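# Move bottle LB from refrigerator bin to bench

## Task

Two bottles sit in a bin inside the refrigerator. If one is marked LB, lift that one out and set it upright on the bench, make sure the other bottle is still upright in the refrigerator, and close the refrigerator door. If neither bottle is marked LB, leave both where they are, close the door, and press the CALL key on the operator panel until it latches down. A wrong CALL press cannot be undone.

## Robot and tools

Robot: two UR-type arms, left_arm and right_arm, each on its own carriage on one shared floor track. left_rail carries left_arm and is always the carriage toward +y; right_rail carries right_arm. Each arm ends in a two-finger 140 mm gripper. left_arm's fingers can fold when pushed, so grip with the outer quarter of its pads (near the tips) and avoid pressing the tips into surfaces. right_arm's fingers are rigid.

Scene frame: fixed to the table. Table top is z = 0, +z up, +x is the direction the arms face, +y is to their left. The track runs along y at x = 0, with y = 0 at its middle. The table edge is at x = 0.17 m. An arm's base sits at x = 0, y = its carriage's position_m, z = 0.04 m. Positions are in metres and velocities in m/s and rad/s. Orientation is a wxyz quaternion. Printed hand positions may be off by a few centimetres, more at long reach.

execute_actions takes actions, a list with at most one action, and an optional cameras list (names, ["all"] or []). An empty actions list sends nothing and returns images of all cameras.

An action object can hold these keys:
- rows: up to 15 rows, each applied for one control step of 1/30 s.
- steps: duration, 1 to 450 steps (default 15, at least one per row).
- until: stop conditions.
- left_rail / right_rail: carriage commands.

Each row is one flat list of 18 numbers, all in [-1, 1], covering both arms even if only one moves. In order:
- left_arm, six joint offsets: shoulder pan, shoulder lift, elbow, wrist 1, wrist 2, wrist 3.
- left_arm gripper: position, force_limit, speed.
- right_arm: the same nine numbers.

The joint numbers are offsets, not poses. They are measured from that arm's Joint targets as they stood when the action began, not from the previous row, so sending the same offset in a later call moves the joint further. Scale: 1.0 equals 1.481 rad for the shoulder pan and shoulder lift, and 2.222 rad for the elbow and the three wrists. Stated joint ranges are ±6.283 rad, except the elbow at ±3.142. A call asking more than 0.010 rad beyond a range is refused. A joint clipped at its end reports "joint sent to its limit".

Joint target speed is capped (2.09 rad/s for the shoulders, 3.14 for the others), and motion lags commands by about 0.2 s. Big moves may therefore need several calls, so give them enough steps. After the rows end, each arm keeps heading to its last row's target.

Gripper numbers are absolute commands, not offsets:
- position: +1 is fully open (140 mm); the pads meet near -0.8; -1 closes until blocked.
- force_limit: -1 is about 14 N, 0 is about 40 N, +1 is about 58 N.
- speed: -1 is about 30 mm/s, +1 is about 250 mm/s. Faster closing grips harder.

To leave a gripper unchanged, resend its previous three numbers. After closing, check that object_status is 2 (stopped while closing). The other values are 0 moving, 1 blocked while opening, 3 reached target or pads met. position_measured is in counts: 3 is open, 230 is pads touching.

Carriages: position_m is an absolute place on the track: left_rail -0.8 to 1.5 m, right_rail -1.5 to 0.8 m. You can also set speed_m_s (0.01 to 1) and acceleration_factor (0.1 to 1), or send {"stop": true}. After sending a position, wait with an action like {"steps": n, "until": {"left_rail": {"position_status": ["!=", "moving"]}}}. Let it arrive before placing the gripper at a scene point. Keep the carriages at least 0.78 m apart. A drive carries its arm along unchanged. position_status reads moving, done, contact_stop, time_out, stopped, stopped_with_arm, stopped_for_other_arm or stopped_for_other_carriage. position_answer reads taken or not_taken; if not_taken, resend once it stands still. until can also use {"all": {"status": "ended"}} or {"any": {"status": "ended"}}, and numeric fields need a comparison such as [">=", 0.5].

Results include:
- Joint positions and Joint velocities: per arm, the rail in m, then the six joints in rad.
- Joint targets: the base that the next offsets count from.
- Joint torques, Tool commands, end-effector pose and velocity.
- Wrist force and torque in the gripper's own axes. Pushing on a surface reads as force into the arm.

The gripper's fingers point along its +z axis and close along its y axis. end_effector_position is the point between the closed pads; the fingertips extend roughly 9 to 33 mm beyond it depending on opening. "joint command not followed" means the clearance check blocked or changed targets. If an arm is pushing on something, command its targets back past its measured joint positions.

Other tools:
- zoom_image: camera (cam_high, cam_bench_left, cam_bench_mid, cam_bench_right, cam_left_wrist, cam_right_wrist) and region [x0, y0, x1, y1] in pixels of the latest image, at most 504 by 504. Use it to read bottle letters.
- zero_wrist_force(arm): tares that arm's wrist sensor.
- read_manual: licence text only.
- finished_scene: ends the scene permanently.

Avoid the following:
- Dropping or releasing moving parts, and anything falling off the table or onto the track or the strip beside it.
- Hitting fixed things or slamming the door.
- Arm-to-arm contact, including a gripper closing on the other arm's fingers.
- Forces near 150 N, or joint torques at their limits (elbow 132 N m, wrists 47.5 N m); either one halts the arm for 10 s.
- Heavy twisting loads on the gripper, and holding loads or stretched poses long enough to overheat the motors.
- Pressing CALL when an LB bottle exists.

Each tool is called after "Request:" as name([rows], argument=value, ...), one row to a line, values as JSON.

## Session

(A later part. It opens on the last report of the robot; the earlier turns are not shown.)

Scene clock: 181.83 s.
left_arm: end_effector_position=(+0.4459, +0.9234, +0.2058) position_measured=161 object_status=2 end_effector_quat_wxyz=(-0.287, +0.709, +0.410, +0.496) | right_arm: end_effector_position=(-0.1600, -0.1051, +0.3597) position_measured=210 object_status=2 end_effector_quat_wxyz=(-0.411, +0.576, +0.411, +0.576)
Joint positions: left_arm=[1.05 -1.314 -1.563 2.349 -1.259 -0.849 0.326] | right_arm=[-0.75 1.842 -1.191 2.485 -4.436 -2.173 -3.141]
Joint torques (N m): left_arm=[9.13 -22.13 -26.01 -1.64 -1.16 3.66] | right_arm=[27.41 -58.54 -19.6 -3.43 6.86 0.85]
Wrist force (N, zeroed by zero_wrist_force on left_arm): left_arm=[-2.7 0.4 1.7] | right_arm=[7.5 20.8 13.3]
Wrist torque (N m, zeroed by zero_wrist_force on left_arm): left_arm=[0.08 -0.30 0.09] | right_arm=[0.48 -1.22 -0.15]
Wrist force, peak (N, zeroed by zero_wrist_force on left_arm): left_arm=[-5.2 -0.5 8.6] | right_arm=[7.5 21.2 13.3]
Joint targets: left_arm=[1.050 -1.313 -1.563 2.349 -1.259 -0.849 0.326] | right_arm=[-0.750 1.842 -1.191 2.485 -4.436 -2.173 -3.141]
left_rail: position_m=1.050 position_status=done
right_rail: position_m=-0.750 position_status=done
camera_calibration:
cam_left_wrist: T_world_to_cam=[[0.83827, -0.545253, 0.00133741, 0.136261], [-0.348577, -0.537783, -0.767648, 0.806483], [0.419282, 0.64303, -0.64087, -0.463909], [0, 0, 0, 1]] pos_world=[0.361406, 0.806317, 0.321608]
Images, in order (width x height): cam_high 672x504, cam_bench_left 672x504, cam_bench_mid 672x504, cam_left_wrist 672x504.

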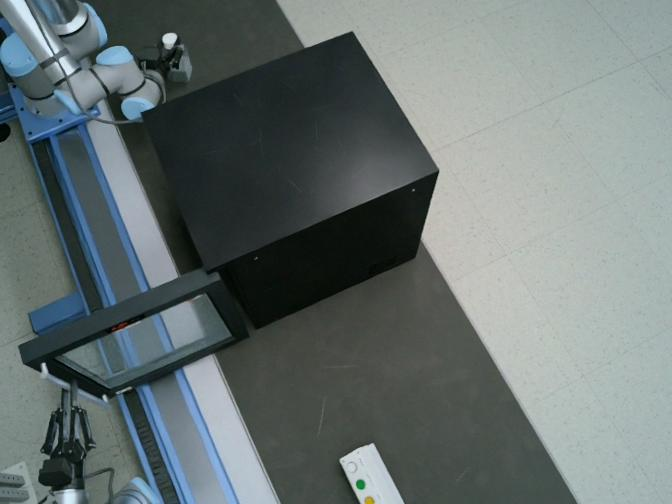

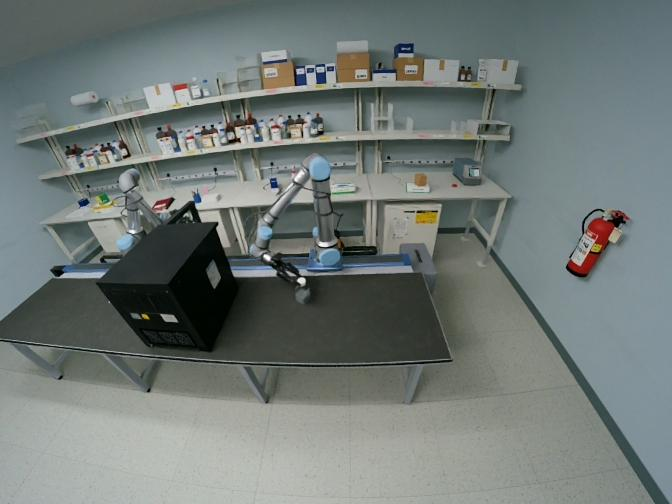

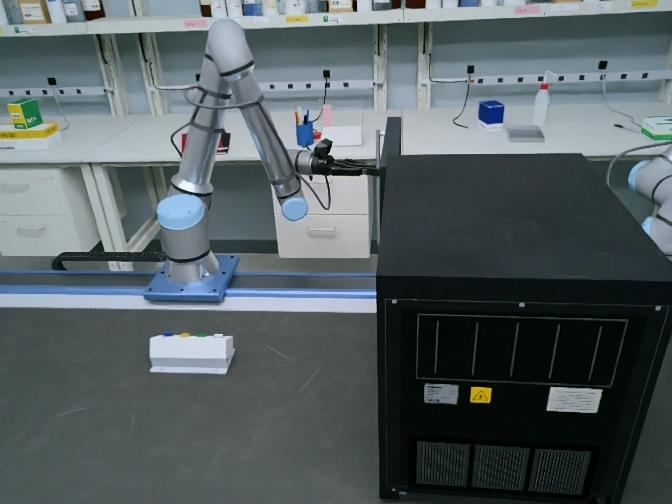

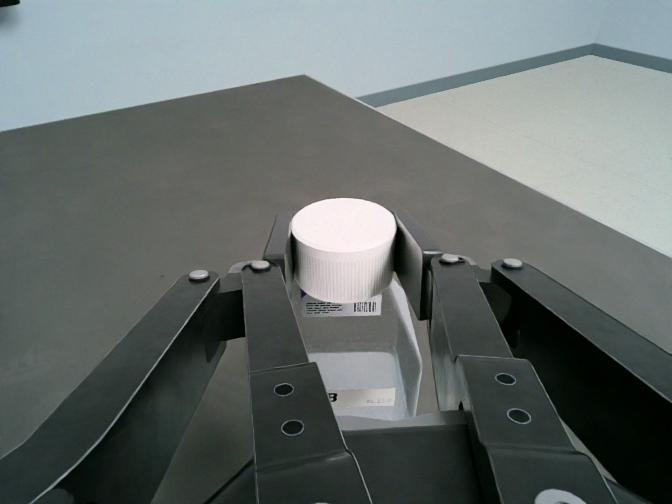

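Request:
execute_actions([
  {"rows":[[0,0.0007,0.0002,-0.0007,0,0,-1,0.4,-0.8,0,0,0,0,0,0,-1,0,-0.7],[0,0.0021,0.0006,-0.002,0,0,-1,0.4,-0.8,0,0,0,0,0,0,-1,0,-0.7],[0,0.0041,0.0013,-0.004,0,0,-1,0.4,-0.8,0,0,0,0,0,0,-1,0,-0.7],[0,0.0065,0.002,-0.0064,0,0,-1,0.4,-0.8,0,0,0,0,0,0,-1,0,-0.7],[0,0.0093,0.0029,-0.009,0,0,-1,0.4,-0.8,0,0,0,0,0,0,-1,0,-0.7],[0,0.0124,0.0038,-0.0121,0,0,-1,0.4,-0.8,0,0,0,0,0,0,-1,0,-0.7],[0,0.0155,0.0048,-0.0151,0,0,-1,0.4,-0.8,0,0,0,0,0,0,-1,0,-0.7],[0,0.0189,0.0058,-0.0184,0,0,-1,0.4,-0.8,0,0,0,0,0,0,-1,0,-0.7],[0,0.022,0.0068,-0.0214,0,0,-1,0.4,-0.8,0,0,0,0,0,0,-1,0,-0.7],[0,0.0251,0.0077,-0.0245,0,0,-1,0.4,-0.8,0,0,0,0,0,0,-1,0,-0.7],[0,0.0279,0.0086,-0.0271,0,0,-1,0.4,-0.8,0,0,0,0,0,0,-1,0,-0.7],[0,0.0303,0.0093,-0.0295,0,0,-1,0.4,-0.8,0,0,0,0,0,0,-1,0,-0.7],[0,0.0323,0.01,-0.0315,0,0,-1,0.4,-0.8,0,0,0,0,0,0,-1,0,-0.7],[0,0.0337,0.0104,-0.0328,0,0,-1,0.4,-0.8,0,0,0,0,0,0,-1,0,-0.7],[0,0.0344,0.0106,-0.0335,0,0,-1,0.4,-0.8,0,0,0,0,0,0,-1,0,-0.7]],"steps":24},
], cameras=["cam_bench_left"])

Request:
zoom_image(camera="cam_bench_left", region=[270, 260, 340, 320])

Scene clock: 183.93 s.
left_arm: end_effector_position=(+0.4459, +0.9236, +0.1758) position_measured=161 object_status=2 end_effector_quat_wxyz=(-0.287, +0.709, +0.410, +0.496) | right_arm: end_effector_position=(-0.1600, -0.1051, +0.3597) position_measured=210 object_status=2 end_effector_quat_wxyz=(-0.411, +0.576, +0.411, +0.576)
Joint positions: left_arm=[1.05 -1.313 -1.512 2.372 -1.333 -0.849 0.326] | right_arm=[-0.75 1.842 -1.191 2.485 -4.436 -2.173 -3.141]
Joint torques (N m): left_arm=[6.15 -25.54 -21.15 -2.08 -1.01 3.9] | right_arm=[24.51 -60.29 -19.73 -3.08 7.01 0.95]
Wrist force (N, zeroed by zero_wrist_force on left_arm): left_arm=[-2.6 0.6 1.5] | right_arm=[7.8 20.7 13.3]
Wrist torque (N m, zeroed by zero_wrist_force on left_arm): left_arm=[0.12 -0.32 0.10] | right_arm=[0.47 -1.25 -0.16]
Wrist force, peak (N, zeroed by zero_wrist_force on left_arm): left_arm=[-3.6 0.4 1.6] | right_arm=[7.6 21.5 13.2]
Joint targets: left_arm=[1.050 -1.313 -1.512 2.372 -1.333 -0.849 0.326] | right_arm=[-0.750 1.842 -1.191 2.485 -4.436 -2.173 -3.141]
left_rail: position_m=1.050 position_status=done
right_rail: position_m=-0.750 position_status=done
Images, in order (width x height): cam_bench_left 672x504.

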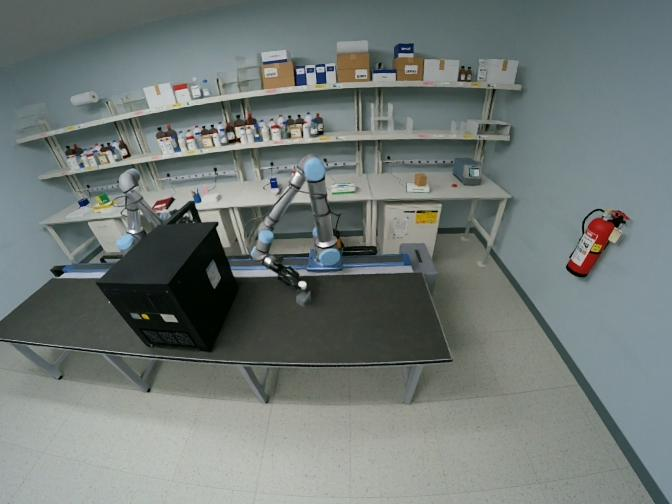

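Scaled by 7.200 from the camera's 672x504 image, which has a finer 960x720 frame.

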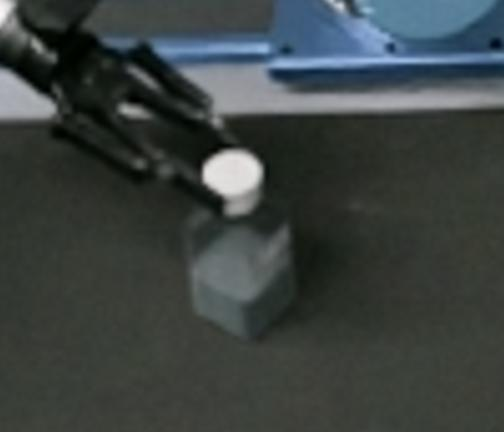

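Request:
execute_actions([
  {"rows":[[0,0.0006,0.0002,-0.0006,0,0,-1,0.4,-0.8,0,0,0,0,0,0,-1,0,-0.7],[0,0.0012,0.0003,-0.0011,0,0,-1,0.4,-0.8,0,0,0,0,0,0,-1,0,-0.7],[0,0.0018,0.0005,-0.0017,0,0,-1,0.4,-0.8,0,0,0,0,0,0,-1,0,-0.7],[0,0.0024,0.0006,-0.0023,0,0,-1,0.4,-0.8,0,0,0,0,0,0,-1,0,-0.7],[0,0.003,0.0008,-0.0028,0,0,-1,0.4,-0.8,0,0,0,0,0,0,-1,0,-0.7],[0,0.0036,0.001,-0.0034,0,0,-1,0.4,-0.8,0,0,0,0,0,0,-1,0,-0.7],[0,0.0042,0.0011,-0.004,0,0,-1,0.4,-0.8,0,0,0,0,0,0,-1,0,-0.7],[0,0.0048,0.0013,-0.0045,0,0,-1,0.4,-0.8,0,0,0,0,0,0,-1,0,-0.7]],"steps":16},
])

Request:
execute_actions([
  {"rows":[[0,0.0006,0.0002,-0.0006,0,0,-1,0.4,-0.8,0,0,0,0,0,0,-1,0,-0.7],[0,0.0012,0.0003,-0.0011,0,0,-1,0.4,-0.8,0,0,0,0,0,0,-1,0,-0.7],[0,0.0018,0.0005,-0.0017,0,0,-1,0.4,-0.8,0,0,0,0,0,0,-1,0,-0.7],[0,0.0024,0.0006,-0.0023,0,0,-1,0.4,-0.8,0,0,0,0,0,0,-1,0,-0.7]],"steps":12},
])

Scene clock: 185.30 s.
left_arm: end_effector_position=(+0.4459, +0.9236, +0.1718) position_measured=161 object_status=2 end_effector_quat_wxyz=(-0.287, +0.709, +0.410, +0.496) | right_arm: end_effector_position=(-0.1600, -0.1051, +0.3597) position_measured=210 object_status=2 end_effector_quat_wxyz=(-0.411, +0.576, +0.411, +0.576)
Joint positions: left_arm=[1.05 -1.313 -1.505 2.375 -1.343 -0.849 0.326] | right_arm=[-0.75 1.842 -1.191 2.485 -4.436 -2.173 -3.141]
Joint torques (N m): left_arm=[7.63 -14.36 -6.43 -9.12 -7.43 3.22] | right_arm=[25.13 -59.29 -20.48 -3.15 6.99 1.01]
Wrist force (N, zeroed by zero_wrist_force on left_arm): left_arm=[39.0 5.2 -19.7] | right_arm=[7.6 20.8 13.3]
Wrist torque (N m, zeroed by zero_wrist_force on left_arm): left_arm=[-0.07 0.89 -0.06] | right_arm=[0.50 -1.24 -0.14]
Wrist force, peak (N, zeroed by zero_wrist_force on left_arm): left_arm=[39.1 4.9 -20.0] | right_arm=[7.8 21.2 13.6]
Joint targets: left_arm=[1.050 -1.313 -1.505 2.375 -1.343 -0.849 0.326] | right_arm=[-0.750 1.842 -1.191 2.485 -4.436 -2.173 -3.141]
left_rail: position_m=1.050 position_status=done
right_rail: position_m=-0.750 position_status=done

Scene clock: 185.90 s.
left_arm: end_effector_position=(+0.4459, +0.9235, +0.1698) position_measured=161 object_status=2 end_effector_quat_wxyz=(-0.287, +0.709, +0.410, +0.496) | right_arm: end_effector_position=(-0.1600, -0.1051, +0.3597) position_measured=210 object_status=2 end_effector_quat_wxyz=(-0.411, +0.576, +0.411, +0.576)
Joint positions: left_arm=[1.05 -1.313 -1.501 2.376 -1.348 -0.849 0.326] | right_arm=[-0.75 1.842 -1.191 2.485 -4.436 -2.173 -3.141]
Joint torques (N m): left_arm=[6.2 -13.95 -5.33 -8.92 -7.64 2.25] | right_arm=[26.5 -59.26 -20.23 -3.03 7.1 0.81]
Wrist force (N, zeroed by zero_wrist_force on left_arm): left_arm=[39.0 4.6 -20.2] | right_arm=[8.2 20.6 13.2]
Wrist torque (N m, zeroed by zero_wrist_force on left_arm): left_arm=[-0.04 0.91 0.00] | right_arm=[0.44 -1.35 -0.15]
Wrist force, peak (N, zeroed by zero_wrist_force on left_arm): left_arm=[39.5 5.5 -20.3] | right_arm=[7.3 21.0 13.6]
Joint targets: left_arm=[1.050 -1.313 -1.501 2.376 -1.348 -0.849 0.326] | right_arm=[-0.750 1.842 -1.191 2.485 -4.436 -2.173 -3.141]
left_rail: position_m=1.050 position_status=done
right_rail: position_m=-0.750 position_status=done

Request:
execute_actions([
  {"rows":[[0,-0.0006,-0.0002,0.0006,0,0,-1,0.4,-0.8,0,0,0,0,0,0,-1,0,-0.7],[0,-0.0012,-0.0003,0.0011,0,0,-1,0.4,-0.8,0,0,0,0,0,0,-1,0,-0.7]],"steps":12},
], cameras=["cam_left_wrist"])

Scene clock: 186.80 s.
left_arm: end_effector_position=(+0.4459, +0.9236, +0.1708) position_measured=161 object_status=2 end_effector_quat_wxyz=(-0.287, +0.709, +0.410, +0.496) | right_arm: end_effector_position=(-0.1600, -0.1051, +0.3597) position_measured=210 object_status=2 end_effector_quat_wxyz=(-0.411, +0.576, +0.411, +0.576)
Joint positions: left_arm=[1.05 -1.313 -1.503 2.376 -1.346 -0.85 0.326] | right_arm=[-0.75 1.842 -1.191 2.485 -4.436 -2.173 -3.141]
Joint torques (N m): left_arm=[6.7 -53.09 -45.97 4.06 3.8 2.19] | right_arm=[24.32 -57.78 -19.34 -3.02 7.11 0.92]
Wrist force (N, zeroed by zero_wrist_force on left_arm): left_arm=[-5.8 0.8 5.6] | right_arm=[7.2 20.7 13.3]
Wrist torque (N m, zeroed by zero_wrist_force on left_arm): left_arm=[0.16 0.39 0.10] | right_arm=[0.47 -1.15 -0.15]
Wrist force, peak (N, zeroed by zero_wrist_force on left_arm): left_arm=[39.7 4.5 -20.4] | right_arm=[7.8 20.8 13.6]
Joint targets: left_arm=[1.050 -1.313 -1.503 2.376 -1.346 -0.849 0.326] | right_arm=[-0.750 1.842 -1.191 2.485 -4.436 -2.173 -3.141]
left_rail: position_m=1.050 position_status=done
right_rail: position_m=-0.750 position_status=done
camera_calibration:
cam_left_wrist: T_world_to_cam=[[0.838443, -0.544987, 0.00133249, 0.13614], [-0.348484, -0.538007, -0.767533, 0.779837], [0.419013, 0.643069, -0.641008, -0.486361], [0, 0, 0, 1]] pos_world=[0.361407, 0.806516, 0.286609]
Images, in order (width x height): cam_left_wrist 672x504.

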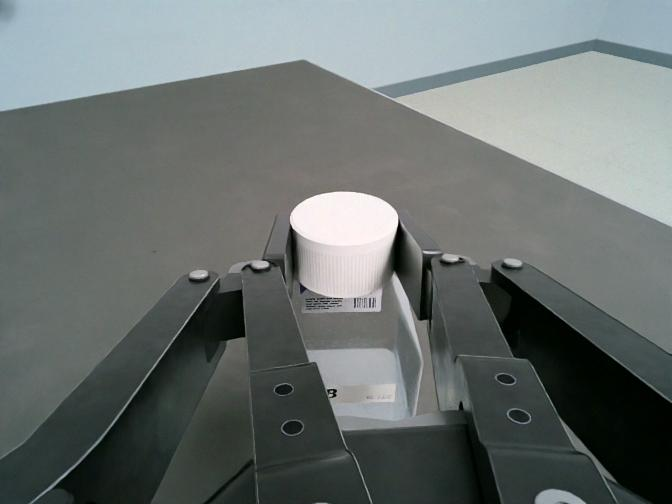

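Request:
execute_actions([
  {"rows":[[0,0.0003,0.0001,-0.0003,0,0,-1,0.4,-0.8,0,0,0,0,0,0,-1,0,-0.7],[0,0.0006,0.0002,-0.0006,0,0,-1,0.4,-0.8,0,0,0,0,0,0,-1,0,-0.7]],"steps":12},
])

Scene clock: 187.67 s.
left_arm: end_effector_position=(+0.4459, +0.9236, +0.1703) position_measured=161 object_status=2 end_effector_quat_wxyz=(-0.287, +0.709, +0.410, +0.496) | right_arm: end_effector_position=(-0.1600, -0.1051, +0.3597) position_measured=210 object_status=2 end_effector_quat_wxyz=(-0.411, +0.576, +0.411, +0.576)
Joint positions: left_arm=[1.05 -1.313 -1.502 2.376 -1.347 -0.849 0.326] | right_arm=[-0.75 1.842 -1.191 2.485 -4.436 -2.173 -3.141]
Joint torques (N m): left_arm=[2.8 -19.74 -17.14 -5.13 1.41 0.58] | right_arm=[26.31 -58.19 -20.47 -2.92 7.01 0.96]
Wrist force (N, zeroed by zero_wrist_force on left_arm): left_arm=[11.5 1.1 -3.7] | right_arm=[7.3 20.8 13.0]
Wrist torque (N m, zeroed by zero_wrist_force on left_arm): left_arm=[0.31 0.80 0.19] | right_arm=[0.49 -1.17 -0.15]
Wrist force, peak (N, zeroed by zero_wrist_force on left_arm): left_arm=[11.5 1.1 -3.7] | right_arm=[7.7 20.9 13.3]
Joint targets: left_arm=[1.050 -1.313 -1.502 2.376 -1.347 -0.849 0.326] | right_arm=[-0.750 1.842 -1.191 2.485 -4.436 -2.173 -3.141]
left_rail: position_m=1.050 position_status=done
right_rail: position_m=-0.750 position_status=done

Request:
execute_actions([
  {"rows":[[0,0,0,0,0,0,0.0,0.4,-1,0,0,0,0,0,0,-1,0,-0.7]],"steps":35},
], cameras=["cam_left_wrist"])

Scene clock: 189.30 s.
left_arm: end_effector_position=(+0.4459, +0.9236, +0.1703) position_measured=129 object_status=3 end_effector_quat_wxyz=(-0.287, +0.709, +0.410, +0.496) | right_arm: end_effector_position=(-0.1600, -0.1051, +0.3597) position_measured=210 object_status=2 end_effector_quat_wxyz=(-0.411, +0.576, +0.411, +0.576)
Joint positions: left_arm=[1.05 -1.313 -1.502 2.376 -1.347 -0.849 0.326] | right_arm=[-0.75 1.842 -1.191 2.485 -4.436 -2.173 -3.141]
Joint torques (N m): left_arm=[3.69 -37.47 -42.92 3.45 -1.38 -0.44] | right_arm=[27.11 -57.8 -20.39 -3.09 7.09 0.97]
Wrist force (N, zeroed by zero_wrist_force on left_arm): left_arm=[-2.6 0.4 3.9] | right_arm=[7.4 20.7 12.7]
Wrist torque (N m, zeroed by zero_wrist_force on left_arm): left_arm=[0.07 0.50 0.10] | right_arm=[0.48 -1.18 -0.15]
Wrist force, peak (N, zeroed by zero_wrist_force on left_arm): left_arm=[12.7 1.2 -4.4] | right_arm=[7.8 21.1 13.6]
Joint targets: left_arm=[1.050 -1.313 -1.502 2.376 -1.347 -0.849 0.326] | right_arm=[-0.750 1.842 -1.191 2.485 -4.436 -2.173 -3.141]
left_rail: position_m=1.050 position_status=done
right_rail: position_m=-0.750 position_status=done
camera_calibration:
cam_left_wrist: T_world_to_cam=[[0.838353, -0.545126, 0.00139401, 0.136268], [-0.348505, -0.537931, -0.767577, 0.779413], [0.419176, 0.643014, -0.640956, -0.486712], [0, 0, 0, 1]] pos_world=[0.361406, 0.806517, 0.286108]
Images, in order (width x height): cam_left_wrist 672x504.

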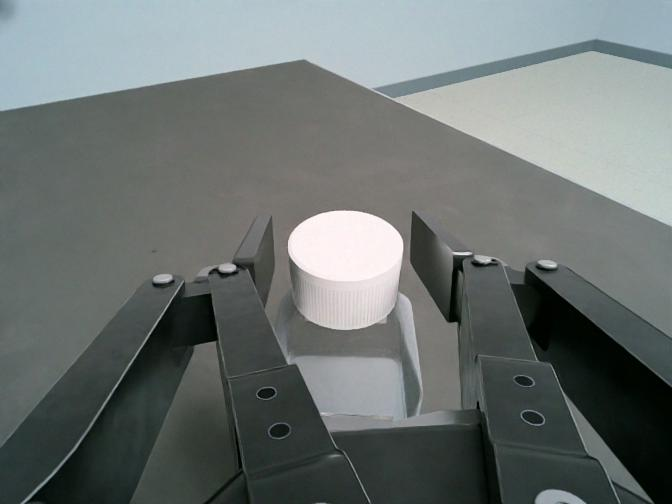

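Request:
execute_actions([
  {"rows":[[0,0,0,0,0,0,0.3,0.4,-0.9,0,0,0,0,0,0,-1,0,-0.7]],"steps":15},
])

Request:
execute_actions([
  {"rows":[[-0.0017,0.0003,-0.0011,0.0013,-0.001,-0.0006,0.3,0.4,-0.9,0,0,0,0,0,0,-1,0,-0.7],[-0.0052,0.0008,-0.0032,0.0038,-0.0031,-0.0019,0.3,0.4,-0.9,0,0,0,0,0,0,-1,0,-0.7],[-0.0104,0.0017,-0.0063,0.0075,-0.0061,-0.0038,0.3,0.4,-0.9,0,0,0,0,0,0,-1,0,-0.7],[-0.0164,0.0026,-0.01,0.0119,-0.0097,-0.006,0.3,0.4,-0.9,0,0,0,0,0,0,-1,0,-0.7],[-0.0233,0.0037,-0.0142,0.017,-0.0138,-0.0085,0.3,0.4,-0.9,0,0,0,0,0,0,-1,0,-0.7],[-0.0311,0.005,-0.0189,0.0226,-0.0184,-0.0113,0.3,0.4,-0.9,0,0,0,0,0,0,-1,0,-0.7],[-0.0389,0.0062,-0.0237,0.0283,-0.023,-0.0142,0.3,0.4,-0.9,0,0,0,0,0,0,-1,0,-0.7],[-0.0475,0.0076,-0.0289,0.0345,-0.0282,-0.0173,0.3,0.4,-0.9,0,0,0,0,0,0,-1,0,-0.7],[-0.0553,0.0088,-0.0337,0.0402,-0.0328,-0.0202,0.3,0.4,-0.9,0,0,0,0,0,0,-1,0,-0.7],[-0.0631,0.0101,-0.0384,0.0458,-0.0374,-0.023,0.3,0.4,-0.9,0,0,0,0,0,0,-1,0,-0.7],[-0.07,0.0112,-0.0426,0.0509,-0.0415,-0.0255,0.3,0.4,-0.9,0,0,0,0,0,0,-1,0,-0.7],[-0.076,0.0121,-0.0463,0.0553,-0.0451,-0.0277,0.3,0.4,-0.9,0,0,0,0,0,0,-1,0,-0.7],[-0.0812,0.013,-0.0494,0.059,-0.0481,-0.0296,0.3,0.4,-0.9,0,0,0,0,0,0,-1,0,-0.7],[-0.0847,0.0135,-0.0515,0.0615,-0.0502,-0.0309,0.3,0.4,-0.9,0,0,0,0,0,0,-1,0,-0.7],[-0.0864,0.0138,-0.0526,0.0628,-0.0512,-0.0315,0.3,0.4,-0.9,0,0,0,0,0,0,-1,0,-0.7]],"steps":24},
], cameras=["cam_left_wrist", "cam_bench_left", "cam_high"])

Request:
zoom_image(camera="cam_bench_left", region=[220, 220, 370, 340])

Scene clock: 193.20 s.
left_arm: end_effector_position=(+0.4459, +0.9236, +0.1703) position_measured=91 object_status=0 end_effector_quat_wxyz=(-0.287, +0.709, +0.410, +0.496) | right_arm: end_effector_position=(-0.1600, -0.1051, +0.3597) position_measured=210 object_status=2 end_effector_quat_wxyz=(-0.411, +0.576, +0.411, +0.576)
Joint positions: left_arm=[1.05 -1.313 -1.502 2.376 -1.347 -0.849 0.326] | right_arm=[-0.75 1.842 -1.191 2.485 -4.436 -2.173 -3.141]
Joint torques (N m): left_arm=[-0.37 -45.98 -43.59 3.09 -1.82 -1.48] | right_arm=[26.15 -57.85 -19.55 -2.69 6.66 0.57]
Wrist force (N, zeroed by zero_wrist_force on left_arm): left_arm=[-2.0 0.0 4.5] | right_arm=[7.8 20.9 13.5]
Wrist torque (N m, zeroed by zero_wrist_force on left_arm): left_arm=[-0.01 0.37 0.10] | right_arm=[0.52 -1.26 -0.15]
Wrist force, peak (N, zeroed by zero_wrist_force on left_arm): left_arm=[-2.6 -0.2 4.5] | right_arm=[7.5 21.2 13.5]
Joint targets: left_arm=[1.050 -1.313 -1.502 2.376 -1.347 -0.849 0.326] | right_arm=[-0.750 1.842 -1.191 2.485 -4.436 -2.173 -3.141]
left_rail: position_m=1.050 position_status=done
right_rail: position_m=-0.750 position_status=done

Scene clock: 194.20 s.
left_arm: end_effector_position=(+0.3988, +0.8422, +0.2043) position_measured=91 object_status=3 end_effector_quat_wxyz=(-0.287, +0.710, +0.409, +0.497) | right_arm: end_effector_position=(-0.1600, -0.1051, +0.3597) position_measured=210 object_status=2 end_effector_quat_wxyz=(-0.411, +0.576, +0.411, +0.576)
Joint positions: left_arm=[1.05 -1.441 -1.481 2.26 -1.208 -0.963 0.256] | right_arm=[-0.75 1.842 -1.191 2.485 -4.436 -2.173 -3.141]
Joint torques (N m): left_arm=[-12.28 -28.7 -45.94 3.63 -1.92 -4.08] | right_arm=[25.9 -59.31 -19.15 -3.04 7.21 0.88]
Wrist force (N, zeroed by zero_wrist_force on left_arm): left_arm=[-2.5 0.0 4.4] | right_arm=[7.3 20.7 13.2]
Wrist torque (N m, zeroed by zero_wrist_force on left_arm): left_arm=[0.04 0.55 0.28] | right_arm=[0.46 -1.17 -0.15]
Wrist force, peak (N, zeroed by zero_wrist_force on left_arm): left_arm=[-2.7 -0.2 6.2] | right_arm=[7.5 21.2 13.5]
Joint targets: left_arm=[1.050 -1.441 -1.481 2.259 -1.208 -0.963 0.256] | right_arm=[-0.750 1.842 -1.191 2.485 -4.436 -2.173 -3.141]
left_rail: position_m=1.050 position_status=done
right_rail: position_m=-0.750 position_status=done
camera_calibration:
cam_left_wrist: T_world_to_cam=[[0.83747, -0.54648, 0.0015406, 0.132773], [-0.349332, -0.537508, -0.767497, 0.745222], [0.42025, 0.642218, -0.641051, -0.392548], [0, 0, 0, 1]] pos_world=[0.314105, 0.725223, 0.320108]
Images, in order (width x height): cam_high 672x504, cam_bench_left 672x504, cam_left_wrist 672x504.

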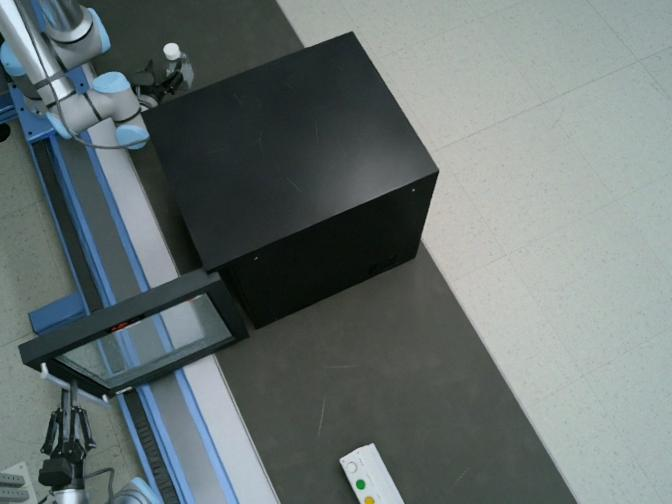

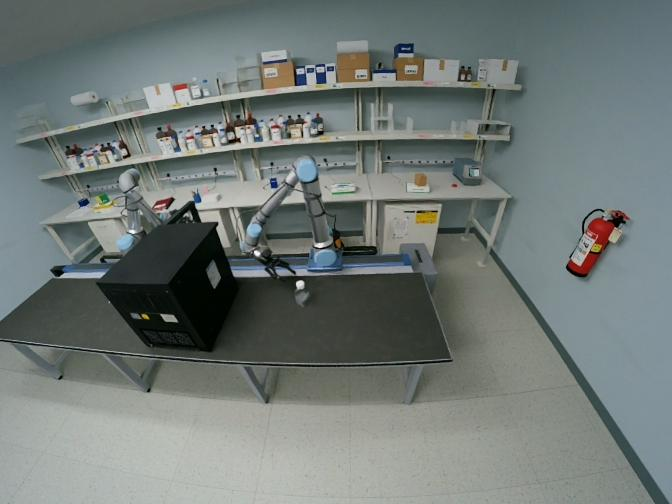

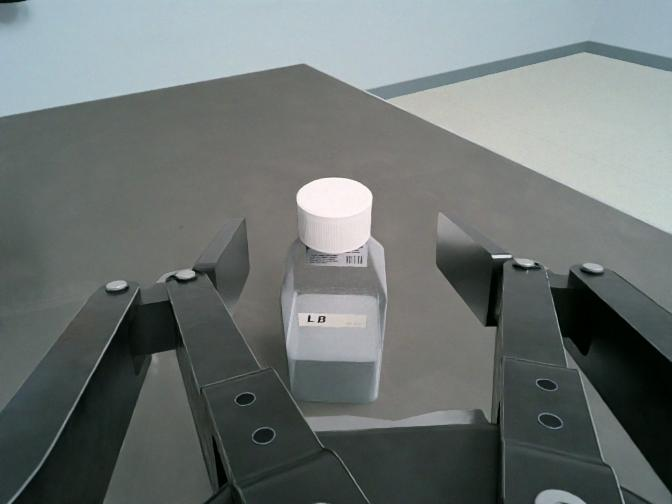

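Scaled by 3.360 from the camera's 672x504 image, which has a finer 960x720 frame.

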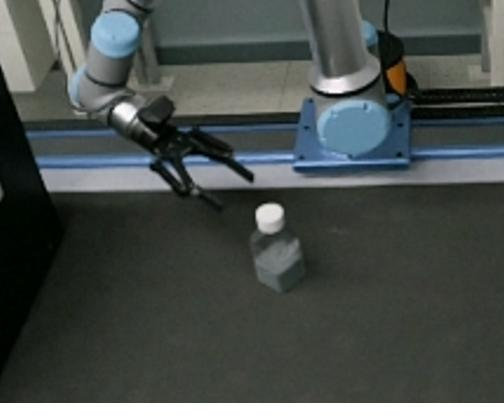

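Request:
execute_actions([
  {"rows":[[0,-0.0035,-0.0006,0.0025,0.001,0.0006,0.3,0.4,-0.9,0.0004,0.0015,-0.0024,0.0014,-0.0015,0,-1,0,-0.7],[0,-0.0106,-0.0017,0.0076,0.0031,0.0019,0.3,0.4,-0.9,0.0013,0.0044,-0.0071,0.0042,-0.0044,0,-1,0,-0.7],[0,-0.0212,-0.0034,0.0152,0.0062,0.0038,0.3,0.4,-0.9,0.0026,0.0088,-0.0142,0.0083,-0.0088,0,-1,0,-0.7],[0,-0.0335,-0.0054,0.0241,0.0098,0.006,0.3,0.4,-0.9,0.0041,0.014,-0.0224,0.0132,-0.014,0,-1,0,-0.7],[0,-0.0476,-0.0077,0.0342,0.0139,0.0086,0.3,0.4,-0.9,0.0058,0.0198,-0.0319,0.0187,-0.0198,0,-1,0,-0.7],[0,-0.0635,-0.0103,0.0456,0.0185,0.0114,0.3,0.4,-0.9,0.0063,0.0265,-0.0423,0.0247,-0.0254,0,-1,0,-0.7],[0,-0.0794,-0.0129,0.057,0.0231,0.0143,0.3,0.4,-0.9,0.0068,0.0332,-0.0527,0.0306,-0.0311,0,-1,0,-0.7],[0,-0.097,-0.0157,0.0696,0.0283,0.0174,0.3,0.4,-0.9,0.0071,0.0406,-0.0642,0.0371,-0.037,0,-1,0,-0.7],[0,-0.1129,-0.0183,0.081,0.0329,0.0203,0.3,0.4,-0.9,0.0057,0.0471,-0.0741,0.0426,-0.041,0,-1,0,-0.7],[0,-0.1288,-0.0209,0.0924,0.0375,0.0231,0.3,0.4,-0.9,0.0044,0.0537,-0.084,0.0482,-0.0449,0,-1,0,-0.7],[0,-0.1429,-0.0232,0.1025,0.0416,0.0257,0.3,0.4,-0.9,0.0032,0.0595,-0.0928,0.0531,-0.0485,0,-1,0,-0.7],[0,-0.1552,-0.0252,0.1114,0.0452,0.0279,0.3,0.4,-0.9,0.0022,0.0646,-0.1004,0.0573,-0.0515,0,-1,0,-0.7],[0,-0.1658,-0.0269,0.119,0.0483,0.0298,0.3,0.4,-0.9,0.0013,0.0689,-0.107,0.061,-0.0542,0,-1,0,-0.7],[0,-0.1729,-0.028,0.1241,0.0504,0.0311,0.3,0.4,-0.9,0.0007,0.0718,-0.1114,0.0635,-0.0559,0,-1,0,-0.7],[0,-0.1764,-0.0286,0.1266,0.0514,0.0317,0.3,0.4,-0.9,0.0004,0.0733,-0.1136,0.0647,-0.0568,0,-1,0,-0.7]],"steps":24},
], cameras=["cam_high", "cam_right_wrist"])

Request:
zoom_image(camera="cam_right_wrist", region=[400, 100, 672, 320])

Scene clock: 197.43 s.
left_arm: end_effector_position=(+0.4263, +0.8673, +0.3508) position_measured=91 object_status=3 end_effector_quat_wxyz=(-0.255, +0.734, +0.364, +0.514) | right_arm: end_effector_position=(-0.1576, +0.0107, +0.3598) position_measured=210 object_status=2 end_effector_quat_wxyz=(-0.374, +0.600, +0.374, +0.600)
Joint positions: left_arm=[1.05 -1.441 -1.742 2.196 -0.927 -0.849 0.327] | right_arm=[-0.75 1.843 -1.082 2.232 -4.292 -2.299 -3.141]
Joint torques (N m): left_arm=[-4.8 -42.05 -57.47 3.72 3.6 3.56] | right_arm=[2.27 -49.69 -32.33 3.8 6.45 0.99]
Wrist force (N, zeroed by zero_wrist_force on left_arm): left_arm=[-2.1 0.1 3.8] | right_arm=[3.9 28.2 11.1]
Wrist torque (N m, zeroed by zero_wrist_force on left_arm): left_arm=[0.02 0.45 0.05] | right_arm=[-0.17 -1.27 -0.17]
Wrist force, peak (N, zeroed by zero_wrist_force on left_arm): left_arm=[-5.3 -0.3 4.9] | right_arm=[33.1 -5.1 0.0]
Joint targets: left_arm=[1.050 -1.441 -1.743 2.196 -0.927 -0.849 0.327] | right_arm=[-0.750 1.843 -1.082 2.232 -4.292 -2.299 -3.141]
left_rail: position_m=1.050 position_status=done
right_rail: position_m=-0.750 position_status=done
camera_calibration:
cam_right_wrist: T_world_to_cam=[[0.910847, -0.410968, -0.0382531, 0.182797], [-0.17108, -0.291571, -0.941126, 0.321977], [0.375619, 0.863766, -0.335885, 0.355379], [0, 0, 0, 1]] pos_world=[-0.244903, -0.137961, 0.42938]
Images, in order (width x height): cam_high 672x504, cam_right_wrist 672x504.

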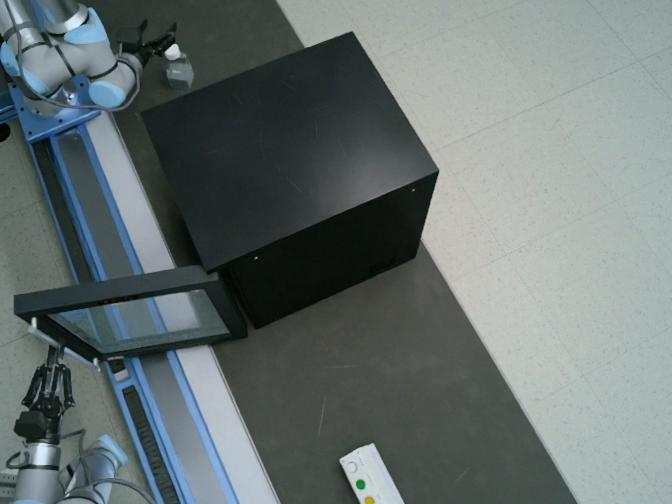

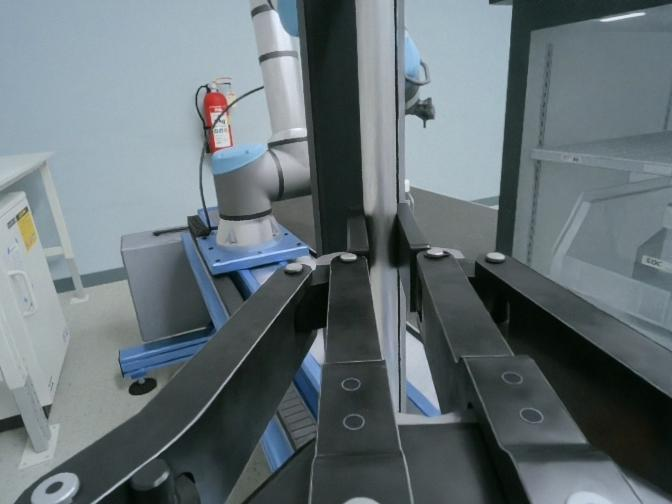

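Scaled by 1.853 from the camera's 672x504 image, which has a finer 960x720 frame.

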